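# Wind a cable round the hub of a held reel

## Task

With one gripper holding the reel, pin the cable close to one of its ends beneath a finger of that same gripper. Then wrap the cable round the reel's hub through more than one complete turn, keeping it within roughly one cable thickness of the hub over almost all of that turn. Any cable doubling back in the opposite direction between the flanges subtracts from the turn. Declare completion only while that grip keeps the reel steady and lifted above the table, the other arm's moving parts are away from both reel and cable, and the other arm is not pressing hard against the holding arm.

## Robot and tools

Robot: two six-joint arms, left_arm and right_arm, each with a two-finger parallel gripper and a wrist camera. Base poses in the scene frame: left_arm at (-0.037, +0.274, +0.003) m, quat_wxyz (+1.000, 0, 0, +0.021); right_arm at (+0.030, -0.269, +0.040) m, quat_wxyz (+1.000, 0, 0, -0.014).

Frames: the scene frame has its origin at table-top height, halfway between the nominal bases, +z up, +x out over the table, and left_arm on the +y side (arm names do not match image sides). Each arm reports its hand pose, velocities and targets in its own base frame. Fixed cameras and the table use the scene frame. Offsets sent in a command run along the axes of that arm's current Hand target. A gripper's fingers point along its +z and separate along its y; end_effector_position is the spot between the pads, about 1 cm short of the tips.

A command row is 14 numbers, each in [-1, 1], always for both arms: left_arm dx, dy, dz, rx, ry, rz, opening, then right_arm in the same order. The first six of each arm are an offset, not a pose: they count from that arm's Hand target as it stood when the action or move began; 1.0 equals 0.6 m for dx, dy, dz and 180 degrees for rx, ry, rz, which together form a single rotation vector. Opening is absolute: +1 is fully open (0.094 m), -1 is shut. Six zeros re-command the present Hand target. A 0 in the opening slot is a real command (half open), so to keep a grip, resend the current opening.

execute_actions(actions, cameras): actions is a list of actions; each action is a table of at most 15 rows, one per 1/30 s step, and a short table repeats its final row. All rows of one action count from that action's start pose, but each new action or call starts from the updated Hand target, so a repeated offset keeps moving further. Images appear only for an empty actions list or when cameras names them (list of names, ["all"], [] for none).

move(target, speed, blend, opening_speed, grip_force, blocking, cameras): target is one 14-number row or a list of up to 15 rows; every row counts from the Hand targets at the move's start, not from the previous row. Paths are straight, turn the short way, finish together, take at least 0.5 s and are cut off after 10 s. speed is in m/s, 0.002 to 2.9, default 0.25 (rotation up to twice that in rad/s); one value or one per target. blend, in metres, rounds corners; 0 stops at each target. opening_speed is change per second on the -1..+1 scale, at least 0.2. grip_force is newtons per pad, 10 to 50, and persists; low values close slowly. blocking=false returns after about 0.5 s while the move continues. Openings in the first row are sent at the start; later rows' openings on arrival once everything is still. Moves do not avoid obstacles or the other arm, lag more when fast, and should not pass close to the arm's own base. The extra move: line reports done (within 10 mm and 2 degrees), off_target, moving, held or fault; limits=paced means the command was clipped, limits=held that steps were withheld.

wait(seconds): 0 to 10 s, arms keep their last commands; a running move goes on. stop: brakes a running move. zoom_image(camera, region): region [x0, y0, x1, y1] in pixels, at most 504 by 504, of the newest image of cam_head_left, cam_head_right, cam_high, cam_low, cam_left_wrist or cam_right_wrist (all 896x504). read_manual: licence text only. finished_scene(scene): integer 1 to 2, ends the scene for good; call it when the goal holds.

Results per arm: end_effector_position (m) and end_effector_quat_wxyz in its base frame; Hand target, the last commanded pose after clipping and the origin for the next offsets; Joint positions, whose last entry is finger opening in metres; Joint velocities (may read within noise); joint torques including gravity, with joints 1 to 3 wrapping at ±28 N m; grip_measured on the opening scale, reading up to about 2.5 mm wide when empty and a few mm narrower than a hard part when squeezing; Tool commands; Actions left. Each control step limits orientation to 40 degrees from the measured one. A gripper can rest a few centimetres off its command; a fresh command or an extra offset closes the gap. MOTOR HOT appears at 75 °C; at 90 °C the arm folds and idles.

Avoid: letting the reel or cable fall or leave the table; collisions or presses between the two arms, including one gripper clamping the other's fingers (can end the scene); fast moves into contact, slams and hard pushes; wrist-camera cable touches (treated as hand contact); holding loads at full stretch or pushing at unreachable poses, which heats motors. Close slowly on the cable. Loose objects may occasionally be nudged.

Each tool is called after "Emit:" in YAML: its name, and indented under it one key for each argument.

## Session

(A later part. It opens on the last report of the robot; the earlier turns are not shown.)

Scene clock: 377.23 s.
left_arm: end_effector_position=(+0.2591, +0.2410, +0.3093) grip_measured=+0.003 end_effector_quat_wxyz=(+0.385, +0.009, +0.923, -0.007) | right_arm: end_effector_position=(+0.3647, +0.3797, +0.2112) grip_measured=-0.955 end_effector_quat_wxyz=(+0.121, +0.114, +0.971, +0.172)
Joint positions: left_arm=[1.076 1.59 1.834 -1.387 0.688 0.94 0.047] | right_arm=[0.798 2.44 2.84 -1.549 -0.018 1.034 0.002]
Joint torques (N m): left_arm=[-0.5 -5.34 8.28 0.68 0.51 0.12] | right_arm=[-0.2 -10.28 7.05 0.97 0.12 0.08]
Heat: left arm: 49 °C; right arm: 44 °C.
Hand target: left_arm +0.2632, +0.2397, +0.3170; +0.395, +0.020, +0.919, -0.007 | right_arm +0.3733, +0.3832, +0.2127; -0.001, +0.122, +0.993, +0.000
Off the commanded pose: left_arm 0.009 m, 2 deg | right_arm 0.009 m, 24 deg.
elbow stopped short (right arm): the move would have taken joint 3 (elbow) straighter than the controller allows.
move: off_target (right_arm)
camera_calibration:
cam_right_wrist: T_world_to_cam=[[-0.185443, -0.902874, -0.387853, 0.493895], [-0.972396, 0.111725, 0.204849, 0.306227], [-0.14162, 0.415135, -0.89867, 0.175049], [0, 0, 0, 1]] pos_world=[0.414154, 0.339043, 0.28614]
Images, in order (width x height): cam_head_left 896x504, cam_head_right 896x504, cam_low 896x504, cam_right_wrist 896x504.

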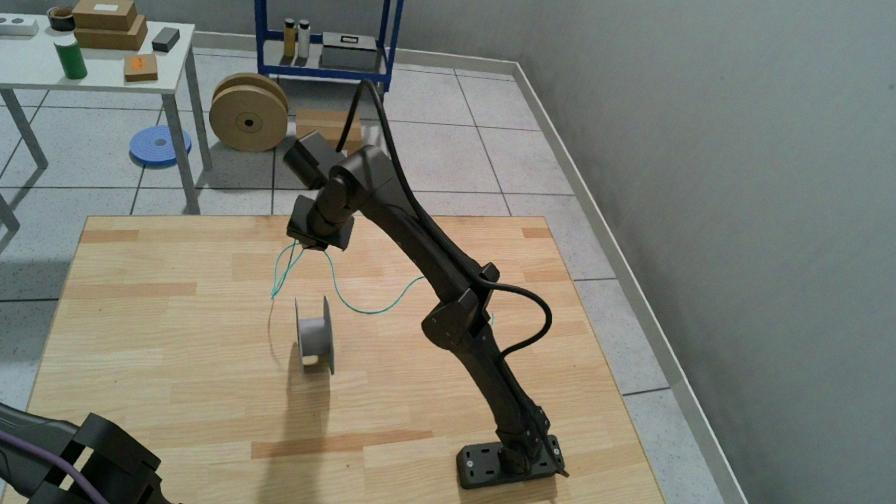

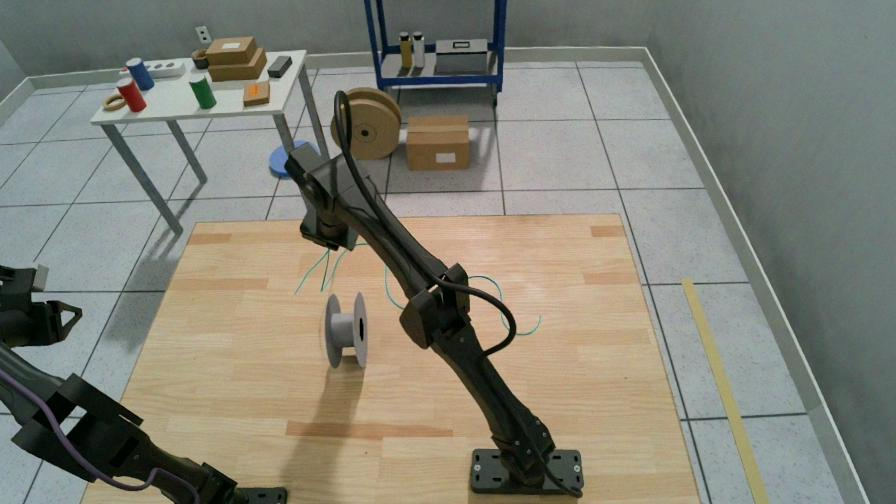

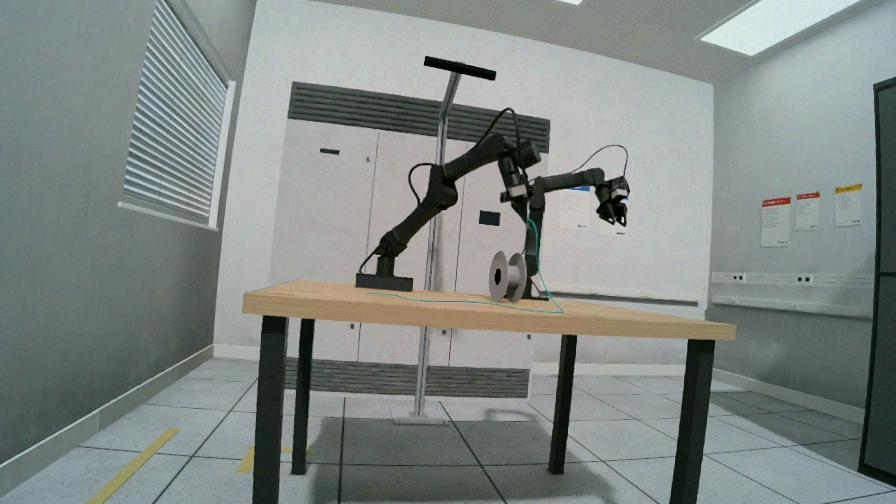

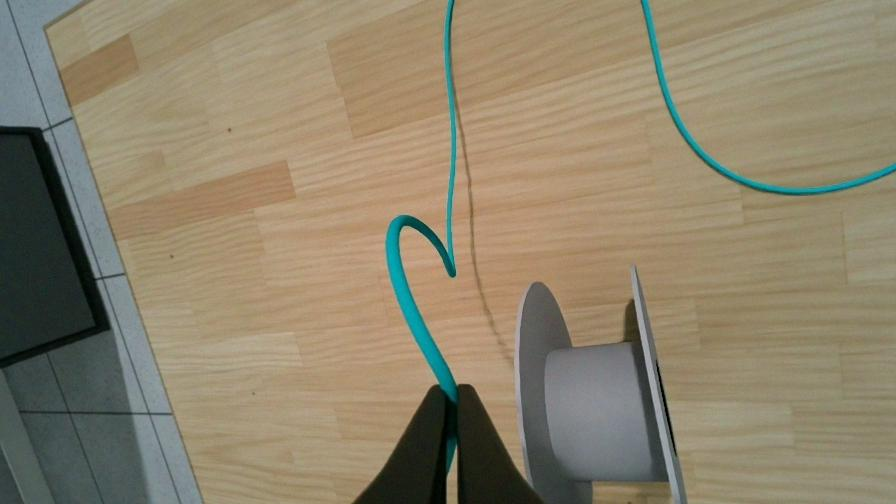

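Emit:
move:
  target:
    - [0,0,0,0,0,0,0,-0.005,-0.015,0.06,0,0,-0.094,-1]
    - [0,0,0,0,0,0,0,-0.005,-0.007,0.13,0,0,-0.094,-1]
  speed: 0.15
  cameras: ["cam_right_wrist","cam_head_right","cam_low"]

Scene clock: 393.80 s.
left_arm: end_effector_position=(+0.2591, +0.2410, +0.3093) grip_measured=+0.003 end_effector_quat_wxyz=(+0.385, +0.009, +0.923, -0.007) | right_arm: end_effector_position=(+0.3716, +0.3790, +0.1429) grip_measured=-0.955 end_effector_quat_wxyz=(+0.093, -0.021, +0.990, +0.103)
Joint positions: left_arm=[1.076 1.59 1.834 -1.387 0.688 0.94 0.047] | right_arm=[0.787 2.568 2.834 -1.559 -0.02 0.746 0.002]
Joint torques (N m): left_arm=[-0.49 -5.34 8.27 0.68 0.51 0.12] | right_arm=[0.09 -10.63 5.83 0.51 0.12 -0.05]
Heat: left arm: 49 °C; right arm: 44 °C.
Hand target: left_arm +0.2632, +0.2397, +0.3170; +0.395, +0.020, +0.919, -0.007 | right_arm +0.3751, +0.3784, +0.1347; -0.001, -0.026, +1.000, +0.000
Off the commanded pose: left_arm 0.009 m, 2 deg | right_arm 0.009 m, 16 deg.
elbow stopped short (right arm): the move would have taken joint 3 (elbow) straighter than the controller allows.
joint sent to its limit (right arm) — joint 4 (wrist pitch), lower limit. The joint targets are off in orientation, not in position.
move: off_target (right_arm)
camera_calibration:
cam_right_wrist: T_world_to_cam=[[0.051792, -0.972311, -0.22788, 0.383217], [-0.966806, -0.105988, 0.232494, 0.403469], [-0.250209, 0.208275, -0.945525, 0.240464], [0, 0, 0, 1]] pos_world=[0.430395, 0.365287, 0.220888]
Images, in order (width x height): cam_head_right 896x504, cam_low 896x504, cam_right_wrist 896x504.

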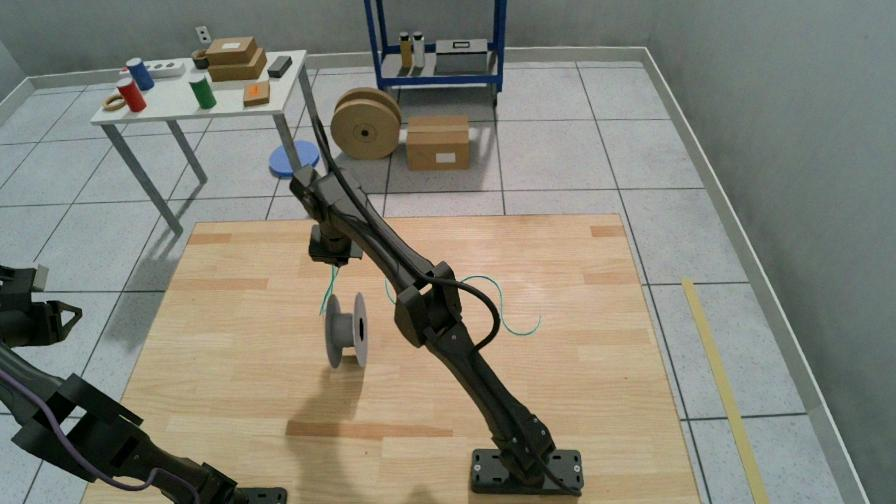

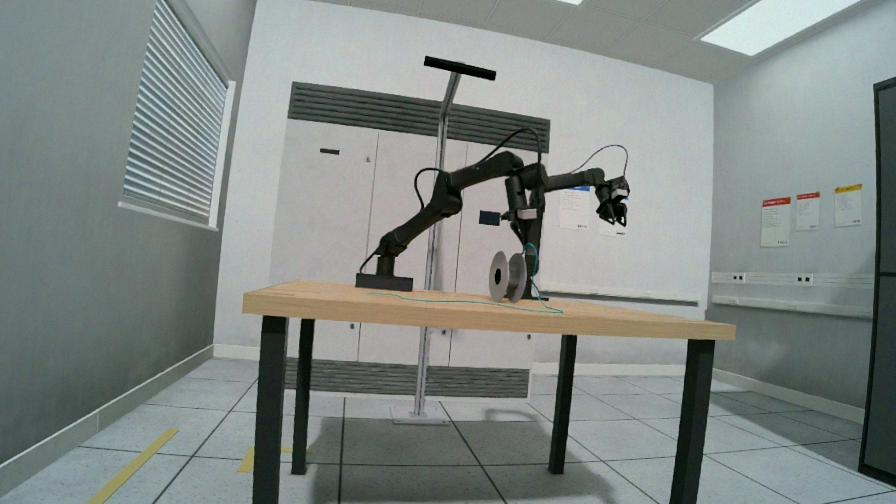

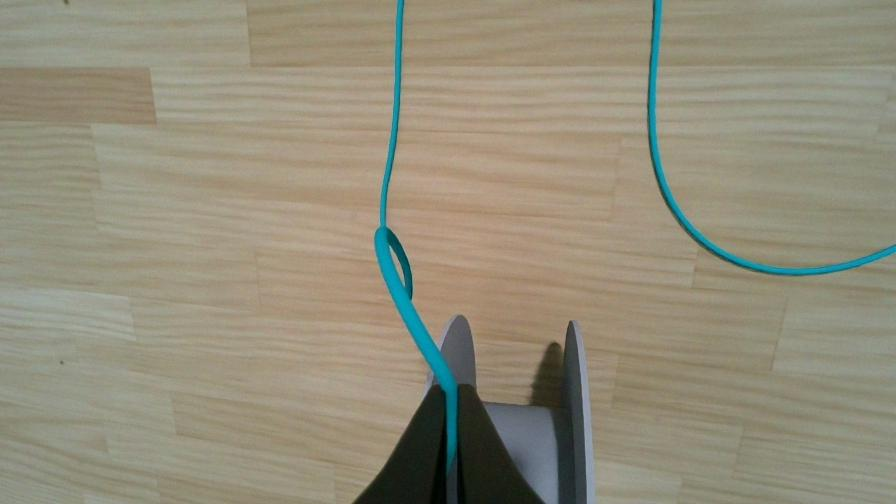

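Emit:
zoom_image:
  camera: "cam_head_right"
  region: [270, 230, 420, 380]

Scaled by 3.360 from the camera's 896x504 image, which has a finer 1280x720 frame.

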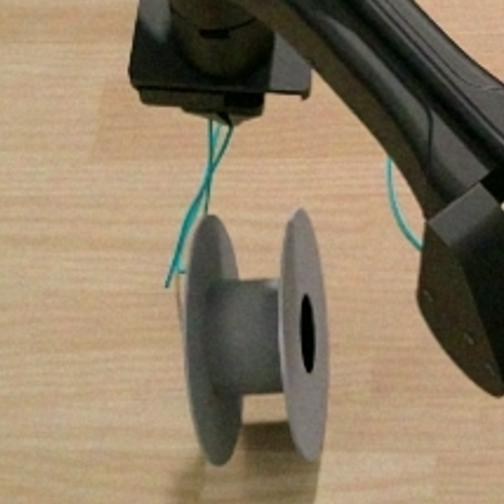

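Emit:
move:
  target:
    - [0,0,0,0,0,0,0,0,-0.01,0.02,0,0,-0.1,-1]
  speed: 0.15
  cameras: ["cam_head_right","cam_head_left","cam_high"]

Emit:
zoom_image:
  camera: "cam_head_right"
  region: [270, 230, 420, 380]

Emit:
zoom_image:
  camera: "cam_head_left"
  region: [240, 230, 390, 380]

Scene clock: 409.17 s.
left_arm: end_effector_position=(+0.2591, +0.2410, +0.3093) grip_measured=+0.003 end_effector_quat_wxyz=(+0.385, +0.009, +0.923, -0.007) | right_arm: end_effector_position=(+0.3714, +0.3761, +0.1377) grip_measured=-0.955 end_effector_quat_wxyz=(+0.100, -0.177, +0.976, +0.081)
Joint positions: left_arm=[1.076 1.59 1.834 -1.387 0.688 0.94 0.047] | right_arm=[0.783 2.568 2.815 -1.559 -0.02 0.426 0.002]
Joint torques (N m): left_arm=[-0.5 -5.34 8.28 0.68 0.51 0.12] | right_arm=[-0.46 -10.36 4.83 0.45 0.1 -0.08]
Heat: left arm: 49 °C; right arm: 43 °C.
Hand target: left_arm +0.2632, +0.2397, +0.3170; +0.395, +0.020, +0.919, -0.007 | right_arm +0.3755, +0.3724, +0.1227; -0.001, -0.182, +0.983, +0.000
Off the commanded pose: left_arm 0.009 m, 2 deg | right_arm 0.016 m, 15 deg.
joint sent to its limit (right arm) — joint 4 (wrist pitch), lower limit. The joint targets are off in orientation, not in position.
move: off_target (right_arm)
Images, in order (width x height): cam_head_left 896x504, cam_head_right 896x504, cam_high 896x504.

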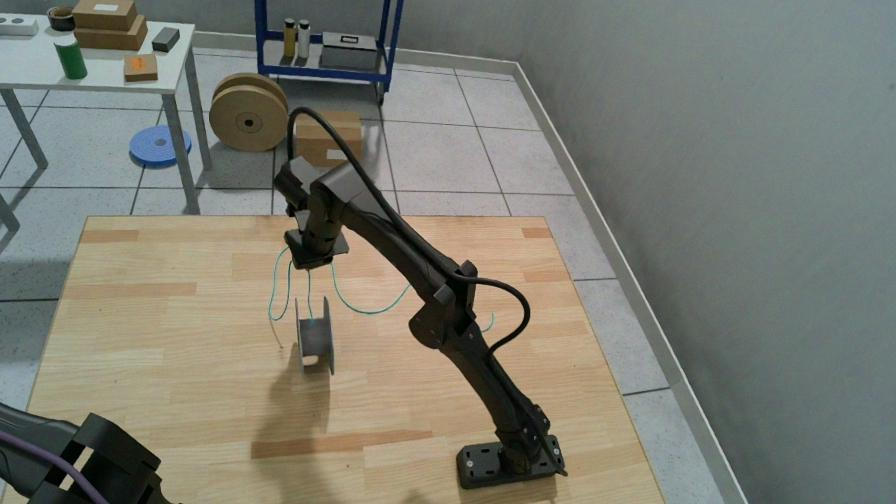

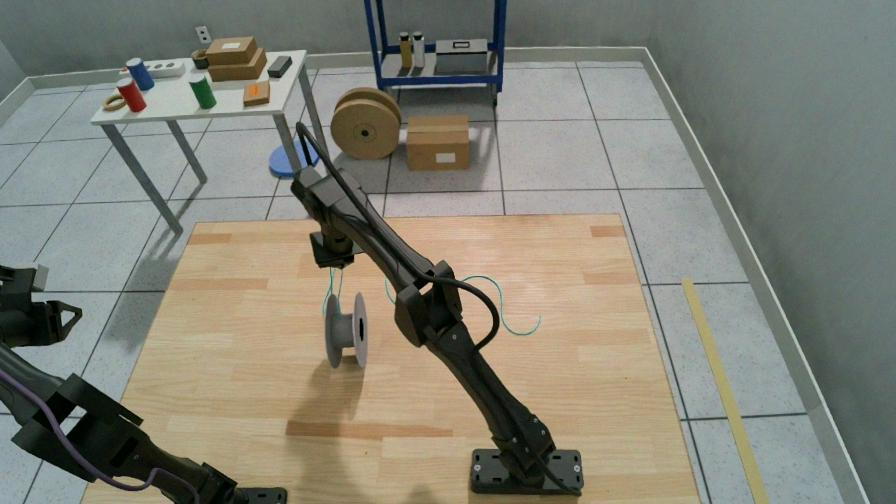

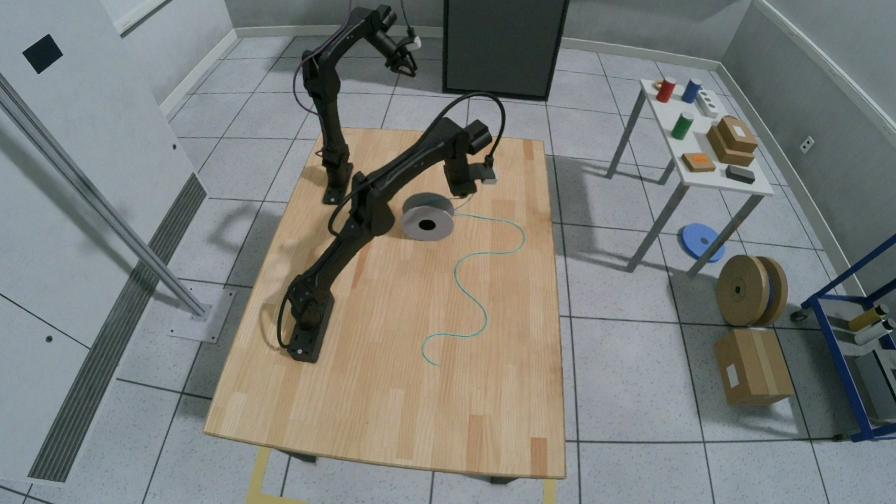

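Scaled by 3.360 from the camera's 896x504 image, which has a finer 1280x720 frame.

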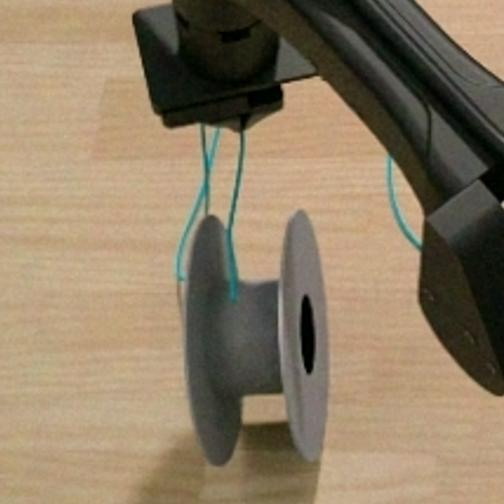

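Scaled by 3.360 from the camera's 896x504 image, which has a finer 1280x720 frame.

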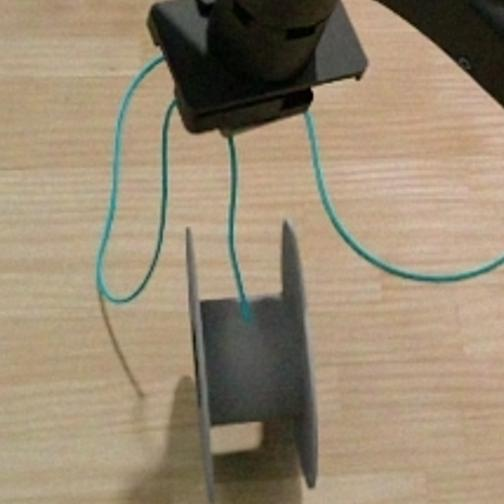

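Emit:
move:
  target:
    - [0,0,0,0,0,0,0,0.0,0.0,0.08,0,0,0,-1]
  speed: 0.12
  cameras: ["cam_head_right","cam_head_left","cam_right_wrist"]

Emit:
zoom_image:
  camera: "cam_head_right"
  region: [270, 230, 420, 380]

Emit:
zoom_image:
  camera: "cam_head_left"
  region: [240, 230, 390, 380]

Scene clock: 414.47 s.
left_arm: end_effector_position=(+0.2591, +0.2410, +0.3093) grip_measured=+0.003 end_effector_quat_wxyz=(+0.385, +0.009, +0.923, -0.007) | right_arm: end_effector_position=(+0.3703, +0.3749, +0.0815) grip_measured=-0.955 end_effector_quat_wxyz=(+0.055, -0.179, +0.981, +0.049)
Joint positions: left_arm=[1.076 1.59 1.834 -1.387 0.688 0.94 0.047] | right_arm=[0.783 2.676 2.811 -1.559 -0.019 0.424 0.002]
Joint torques (N m): left_arm=[-0.49 -5.35 8.27 0.68 0.51 0.12] | right_arm=[-0.39 -11.25 6.56 0.3 0.12 -0.08]
Heat: left arm: 49 °C; right arm: 43 °C.
Hand target: left_arm +0.2632, +0.2397, +0.3170; +0.395, +0.020, +0.919, -0.007 | right_arm +0.3755, +0.3724, +0.0747; +0.000, -0.182, +0.983, +0.000
Off the commanded pose: left_arm 0.009 m, 2 deg | right_arm 0.009 m, 8 deg.
joint sent to its limit (right arm) — joint 4 (wrist pitch), lower limit. The joint targets are off in orientation, not in position.
move: off_target (right_arm)
camera_calibration:
cam_right_wrist: T_world_to_cam=[[0.344639, -0.932805, -0.105354, 0.232112], [-0.882986, -0.360224, 0.300956, 0.474758], [-0.318684, -0.0106951, -0.947801, 0.2906], [0, 0, 0, 1]] pos_world=[0.431819, 0.390642, 0.157003]
Images, in order (width x height): cam_head_left 896x504, cam_head_right 896x504, cam_right_wrist 896x504.

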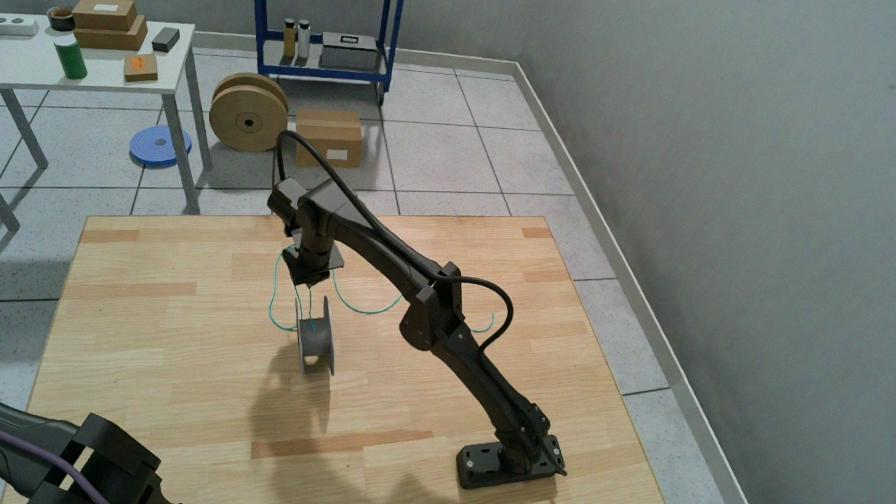

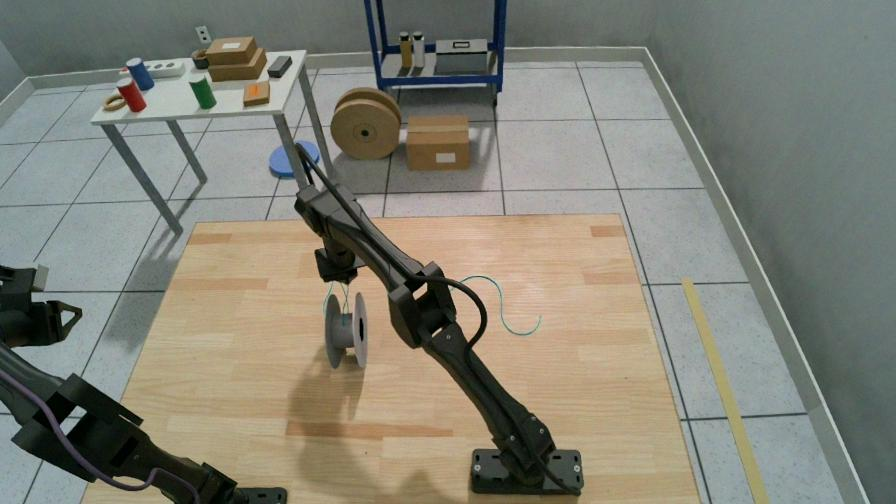

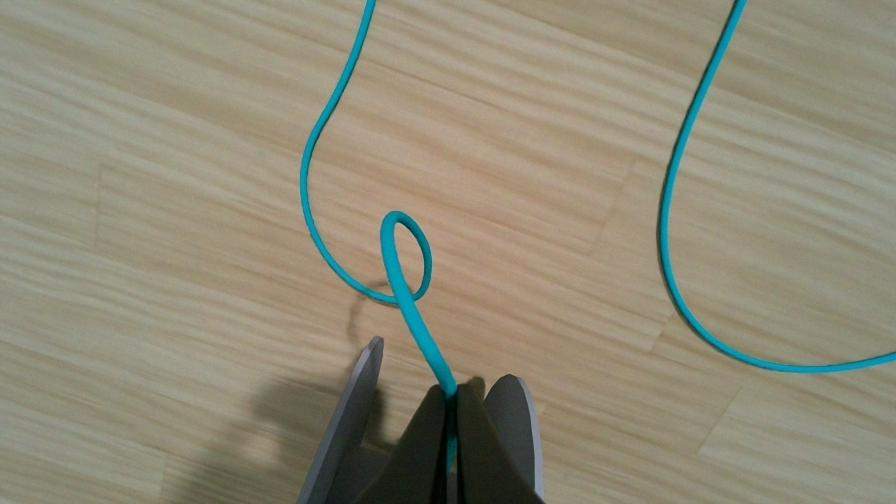

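Scaled by 3.360 from the camera's 896x504 image, which has a finer 1280x720 frame.

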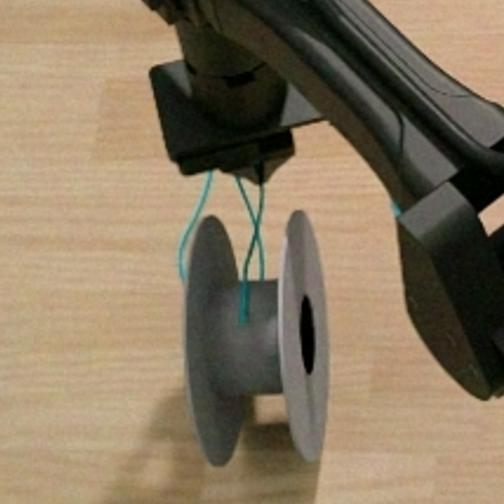

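Scaled by 3.360 from the camera's 896x504 image, which has a finer 1280x720 frame.

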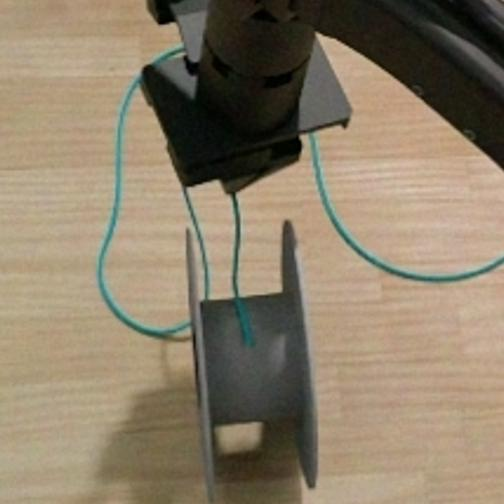

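Emit:
move:
  target:
    - [0,0,0,0,0,0,0,-0.005,0.0125,0.0,0,0,0.1,-1]
  speed: 0.1
  cameras: ["cam_head_right","cam_head_left","cam_low"]

Emit:
zoom_image:
  camera: "cam_head_right"
  region: [300, 270, 400, 370]

Emit:
zoom_image:
  camera: "cam_head_left"
  region: [260, 270, 360, 370]

Emit:
zoom_image:
  camera: "cam_low"
  region: [470, 210, 570, 320]

Scene clock: 422.10 s.
left_arm: end_effector_position=(+0.2591, +0.2410, +0.3093) grip_measured=+0.003 end_effector_quat_wxyz=(+0.385, +0.009, +0.923, -0.007) | right_arm: end_effector_position=(+0.3736, +0.3765, +0.0806) grip_measured=-0.955 end_effector_quat_wxyz=(+0.053, -0.027, +0.997, +0.058)
Joint positions: left_arm=[1.076 1.59 1.834 -1.387 0.688 0.94 0.047] | right_arm=[0.783 2.693 2.838 -1.56 -0.013 0.729 0.002]
Joint torques (N m): left_arm=[-0.49 -5.34 8.28 0.68 0.51 0.12] | right_arm=[0.55 -10.93 7.47 0.34 0.08 0.13]
Heat: left arm: 49 °C; right arm: 44 °C.
Hand target: left_arm +0.2632, +0.2397, +0.3170; +0.395, +0.020, +0.919, -0.007 | right_arm +0.3756, +0.3804, +0.0748; +0.000, -0.025, +1.000, +0.000
Off the commanded pose: left_arm 0.009 m, 2 deg | right_arm 0.007 m, 9 deg.
elbow stopped short (right arm): the move would have taken joint 3 (elbow) straighter than the controller allows.
move: off_target (right_arm)
Images, in order (width x height): cam_head_left 896x504, cam_head_right 896x504, cam_low 896x504.

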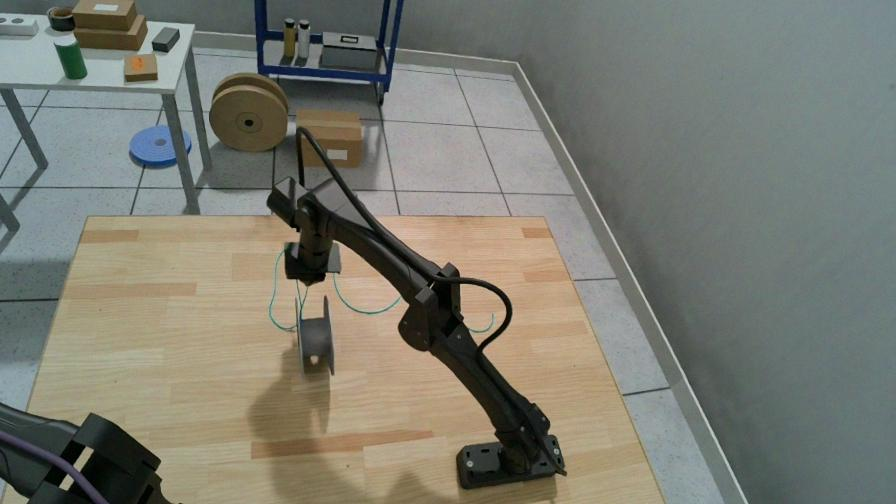

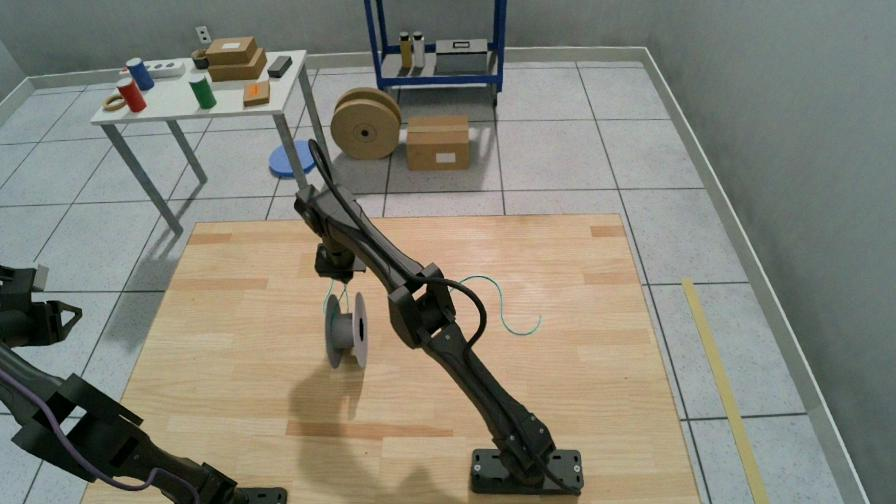

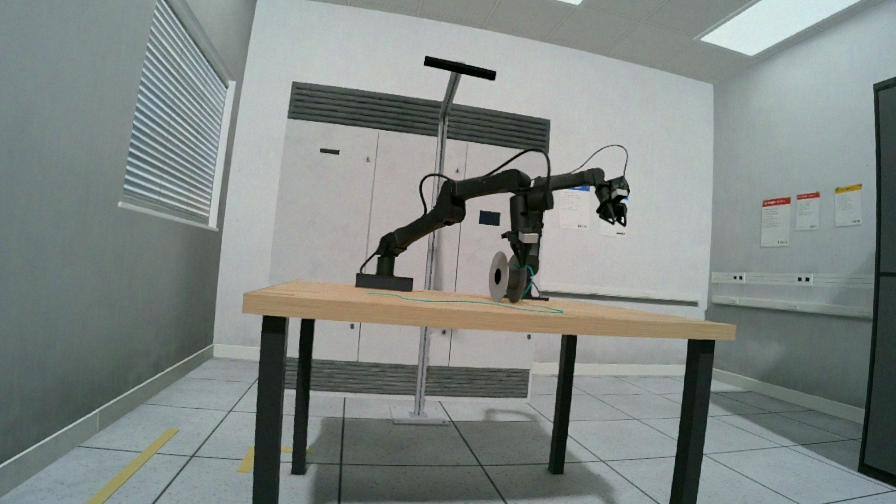

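Scaled by 5.040 from the camera's 896x504 image, which has a finer 1280x720 frame.

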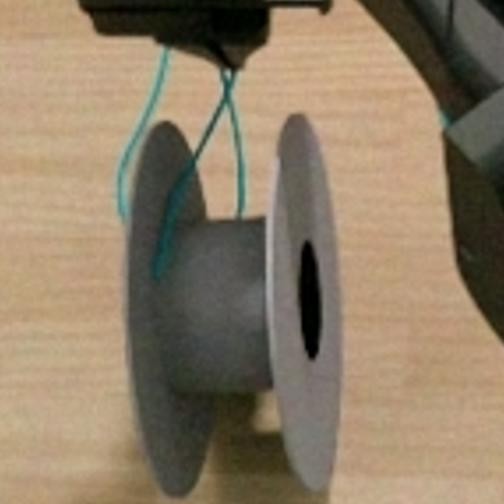

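Scaled by 5.040 from the camera's 896x504 image, which has a finer 1280x720 frame.

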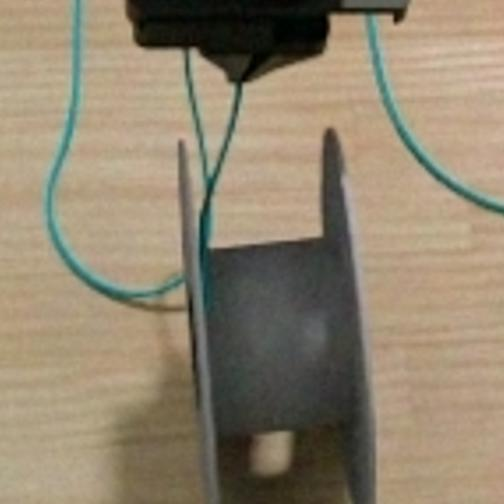

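Scaled by 4.582 from the camera's 896x504 image, which has a finer 1280x720 frame.

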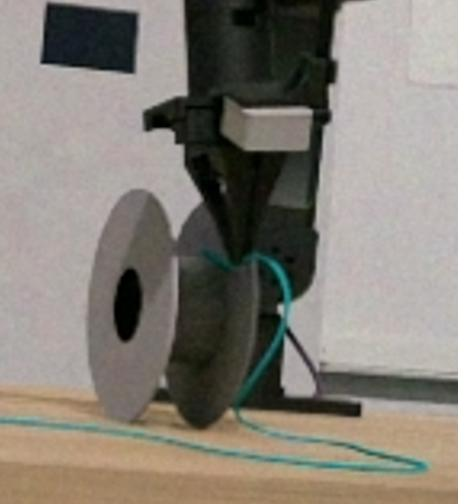

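Emit:
move:
  target:
    - [0,0,0,0,0,0,0,0.0167,0.003,-0.03,0,0,0,-1]
  speed: 0.1
  cameras: ["cam_head_right","cam_head_left","cam_low","cam_high"]

Emit:
zoom_image:
  camera: "cam_head_right"
  region: [300, 270, 400, 370]

Emit:
zoom_image:
  camera: "cam_head_left"
  region: [260, 270, 360, 370]

Emit:
zoom_image:
  camera: "cam_low"
  region: [470, 210, 570, 320]

Emit:
zoom_image:
  camera: "cam_high"
  region: [390, 150, 510, 260]

Scene clock: 449.27 s.
left_arm: end_effector_position=(+0.2591, +0.2410, +0.3093) grip_measured=+0.003 end_effector_quat_wxyz=(+0.385, +0.009, +0.923, -0.007) | right_arm: end_effector_position=(+0.3659, +0.3804, +0.0761) grip_measured=-0.955 end_effector_quat_wxyz=(+0.046, -0.027, +0.997, +0.053)
Joint positions: left_arm=[1.076 1.59 1.834 -1.387 0.688 0.94 0.047] | right_arm=[0.799 2.693 2.821 -1.56 -0.013 0.745 0.002]
Joint torques (N m): left_arm=[-0.49 -5.34 8.28 0.68 0.51 0.12] | right_arm=[0.38 -15.98 5.12 0.24 0.08 0.15]
Heat: left arm: 49 °C; right arm: 45 °C.
Hand target: left_arm +0.2632, +0.2397, +0.3170; +0.395, +0.020, +0.919, -0.007 | right_arm +0.3655, +0.3817, +0.0928; +0.000, -0.025, +1.000, +0.000
Off the commanded pose: left_arm 0.009 m, 2 deg | right_arm 0.017 m, 8 deg.
joint sent to its limit (right arm) — joint 4 (wrist pitch), lower limit. The joint targets are off in orientation, not in position.
move: off_target (right_arm)
Images, in order (width x height): cam_head_left 896x504, cam_head_right 896x504, cam_high 896x504, cam_low 896x504.

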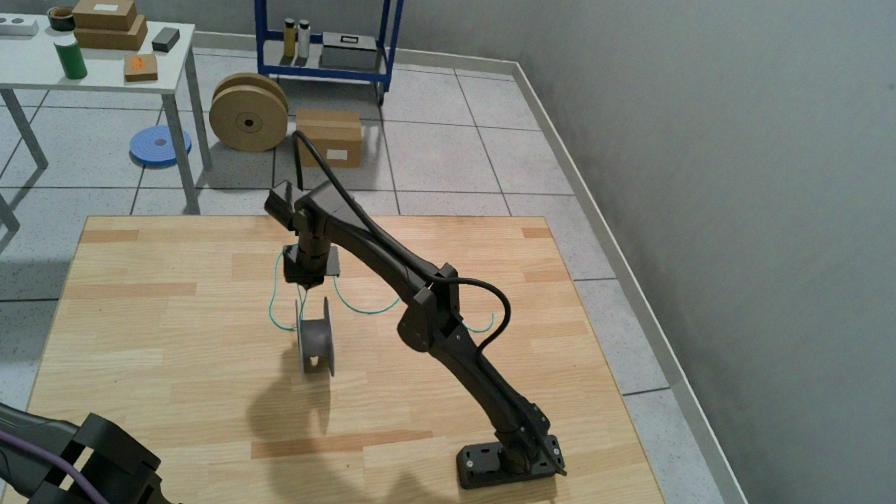

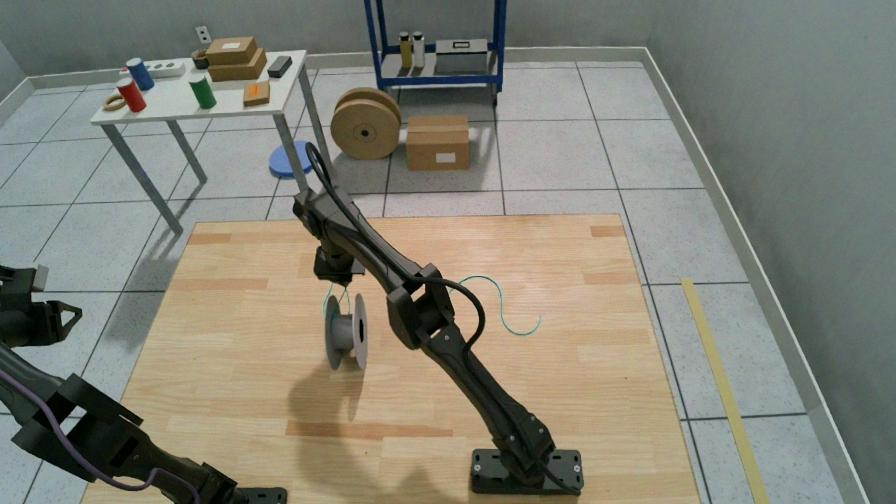

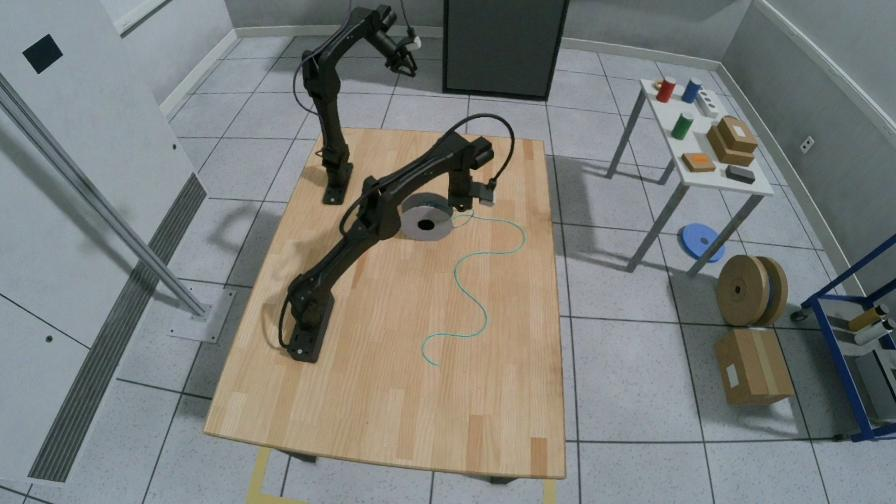

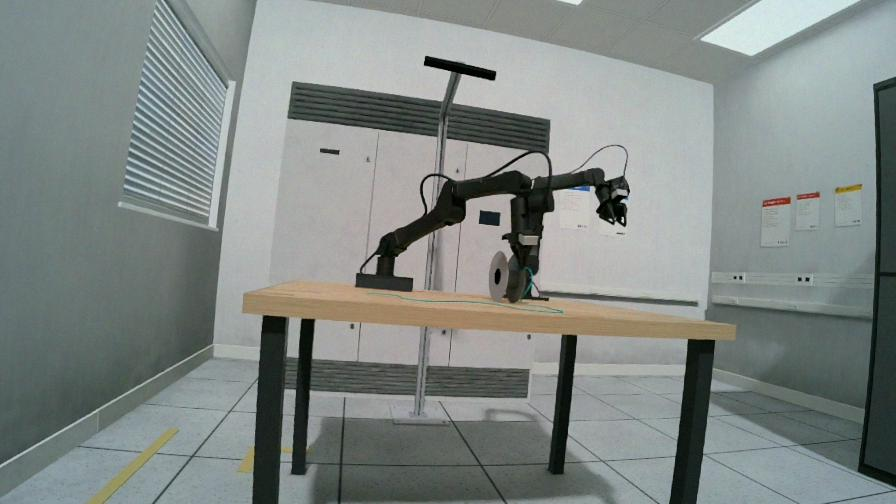

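Scaled by 5.040 from the camera's 896x504 image, which has a finer 1280x720 frame.

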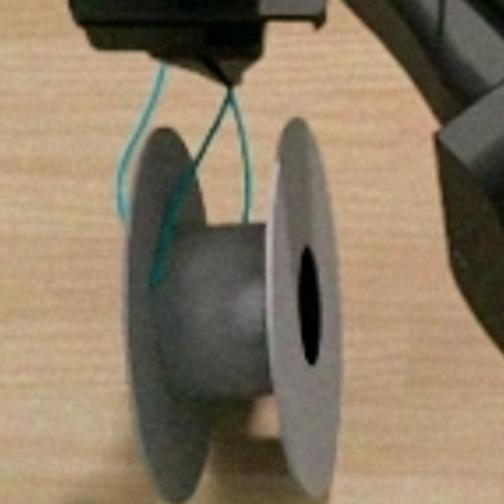

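Scaled by 5.040 from the camera's 896x504 image, which has a finer 1280x720 frame.

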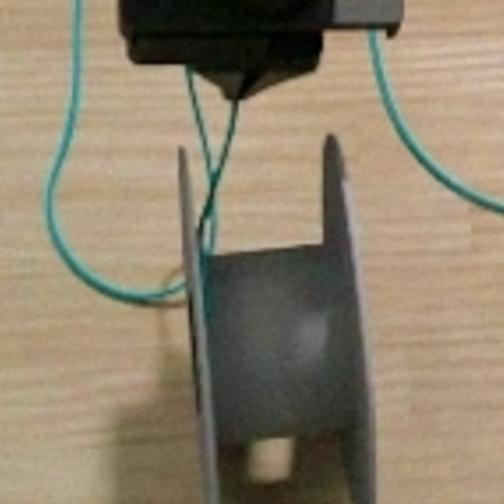

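Scaled by 4.582 from the camera's 896x504 image, which has a finer 1280x720 frame.

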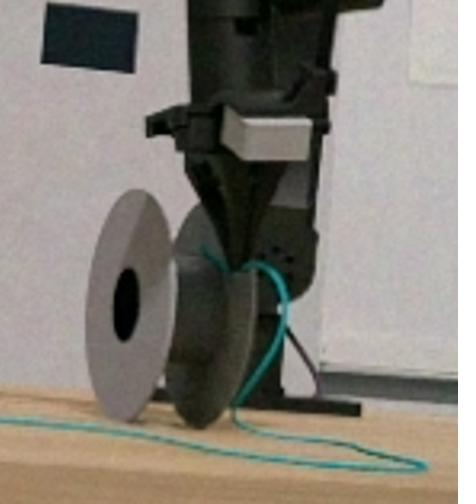

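Scaled by 4.200 from the camera's 896x504 image, which has a finer 1280x720 frame.

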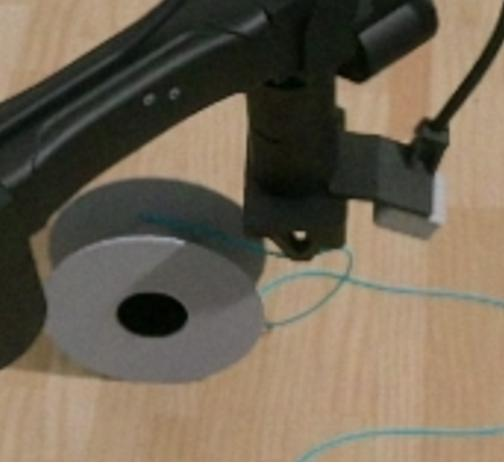

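Emit:
zoom_image:
  camera: "cam_high"
  region: [396, 185, 456, 225]

Emit:
zoom_image:
  camera: "cam_head_left"
  region: [285, 285, 325, 345]

Emit:
zoom_image:
  camera: "cam_head_right"
  region: [315, 285, 365, 345]

Scaled by 8.400 from the camera's 896x504 image, which has a finer 1280x720 frame.

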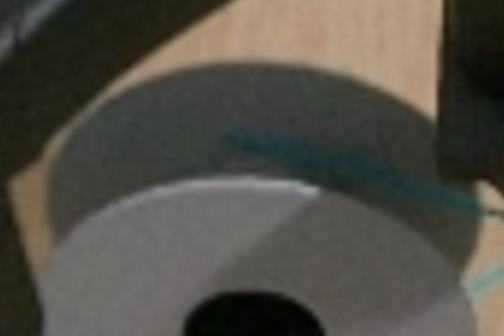

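Scaled by 8.400 from the camera's 896x504 image, which has a finer 1280x720 frame.

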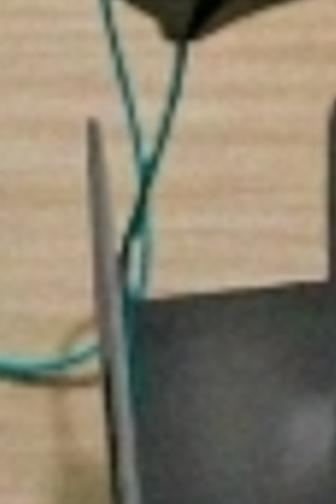

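Scaled by 8.400 from the camera's 896x504 image, which has a finer 1280x720 frame.

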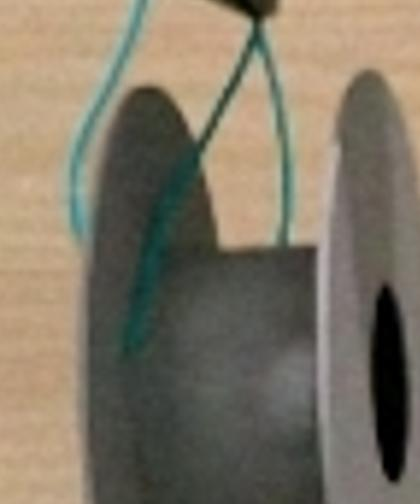

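Emit:
move:
  target:
    - [0,0,0,0,0,0,0,0,0,-0.22,0,0,0,-1]
    - [0,0,0,0,0,0,0,0.052,-0.201,-0.2,0,0,-0.261,-1]
    - [0,0,0,0,0,0,0,0.074,-0.33,0.0713,0,0,-0.261,-1]
  speed: 0.2
  blend: 0.02
  cameras: ["cam_right_wrist","cam_head_right","cam_head_left"]

Scene clock: 490.17 s.
left_arm: end_effector_position=(+0.2591, +0.2410, +0.3093) grip_measured=+0.003 end_effector_quat_wxyz=(+0.385, +0.009, +0.923, -0.007) | right_arm: end_effector_position=(+0.3245, +0.1796, +0.0326) grip_measured=-0.955 end_effector_quat_wxyz=(-0.033, -0.418, +0.908, -0.001)
Joint positions: left_arm=[1.076 1.59 1.834 -1.387 0.688 0.94 0.047] | right_arm=[0.502 2.063 1.547 -1.12 -0.003 -0.361 0.002]
Joint torques (N m): left_arm=[-0.5 -5.34 8.27 0.68 0.51 0.11] | right_arm=[-0.14 -13.79 4.78 0.11 -0.02 -0.1]
Heat: left arm: 49 °C; right arm: 51 °C.
Hand target: left_arm +0.2632, +0.2397, +0.3170; +0.395, +0.020, +0.919, -0.007 | right_arm +0.3312, +0.1818, +0.0501; +0.000, -0.422, +0.907, +0.000
Off the commanded pose: left_arm 0.009 m, 2 deg | right_arm 0.019 m, 4 deg.
move: off_target (right_arm)
camera_calibration:
cam_right_wrist: T_world_to_cam=[[0.747738, -0.661988, -0.0515689, -0.120557], [-0.565736, -0.675822, 0.472449, 0.326847], [-0.347607, -0.324094, -0.879848, 0.290914], [0, 0, 0, 1]] pos_world=[0.376177, 0.235366, 0.0953245]
Images, in order (width x height): cam_head_left 896x504, cam_head_right 896x504, cam_right_wrist 896x504.

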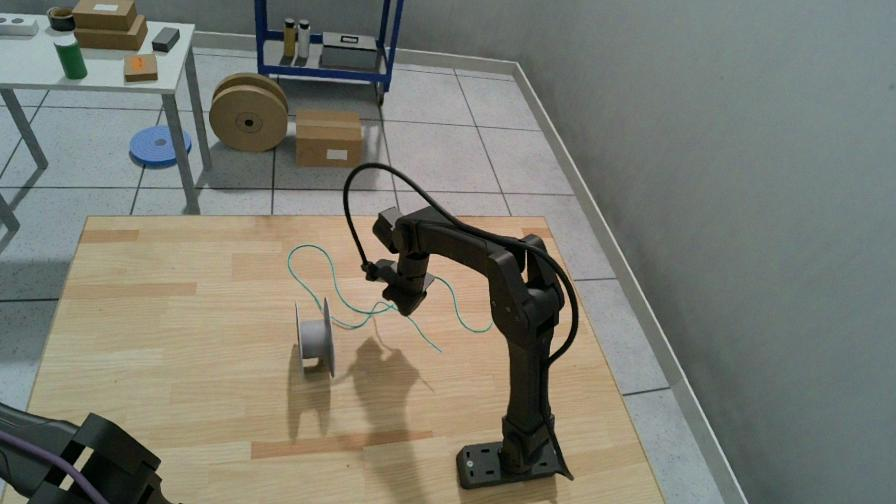

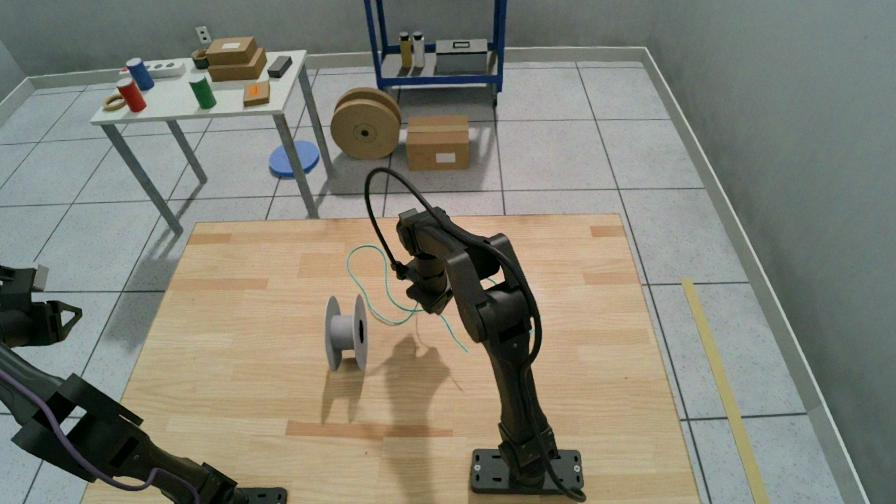

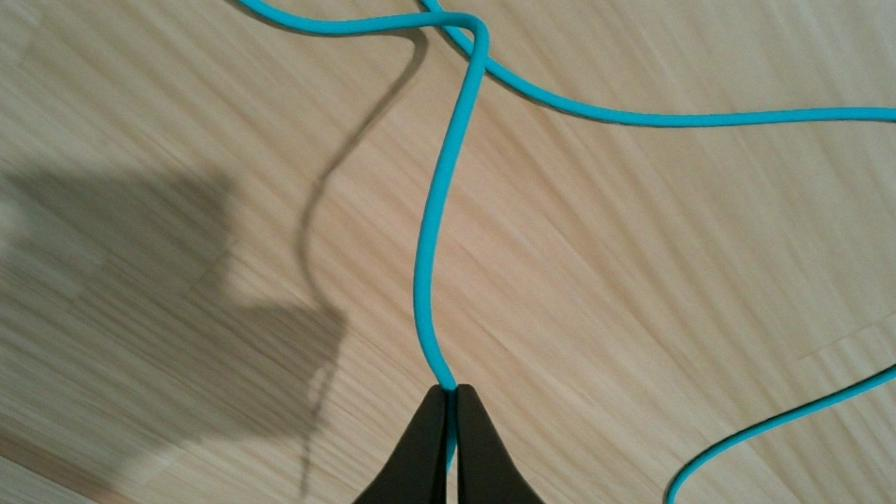

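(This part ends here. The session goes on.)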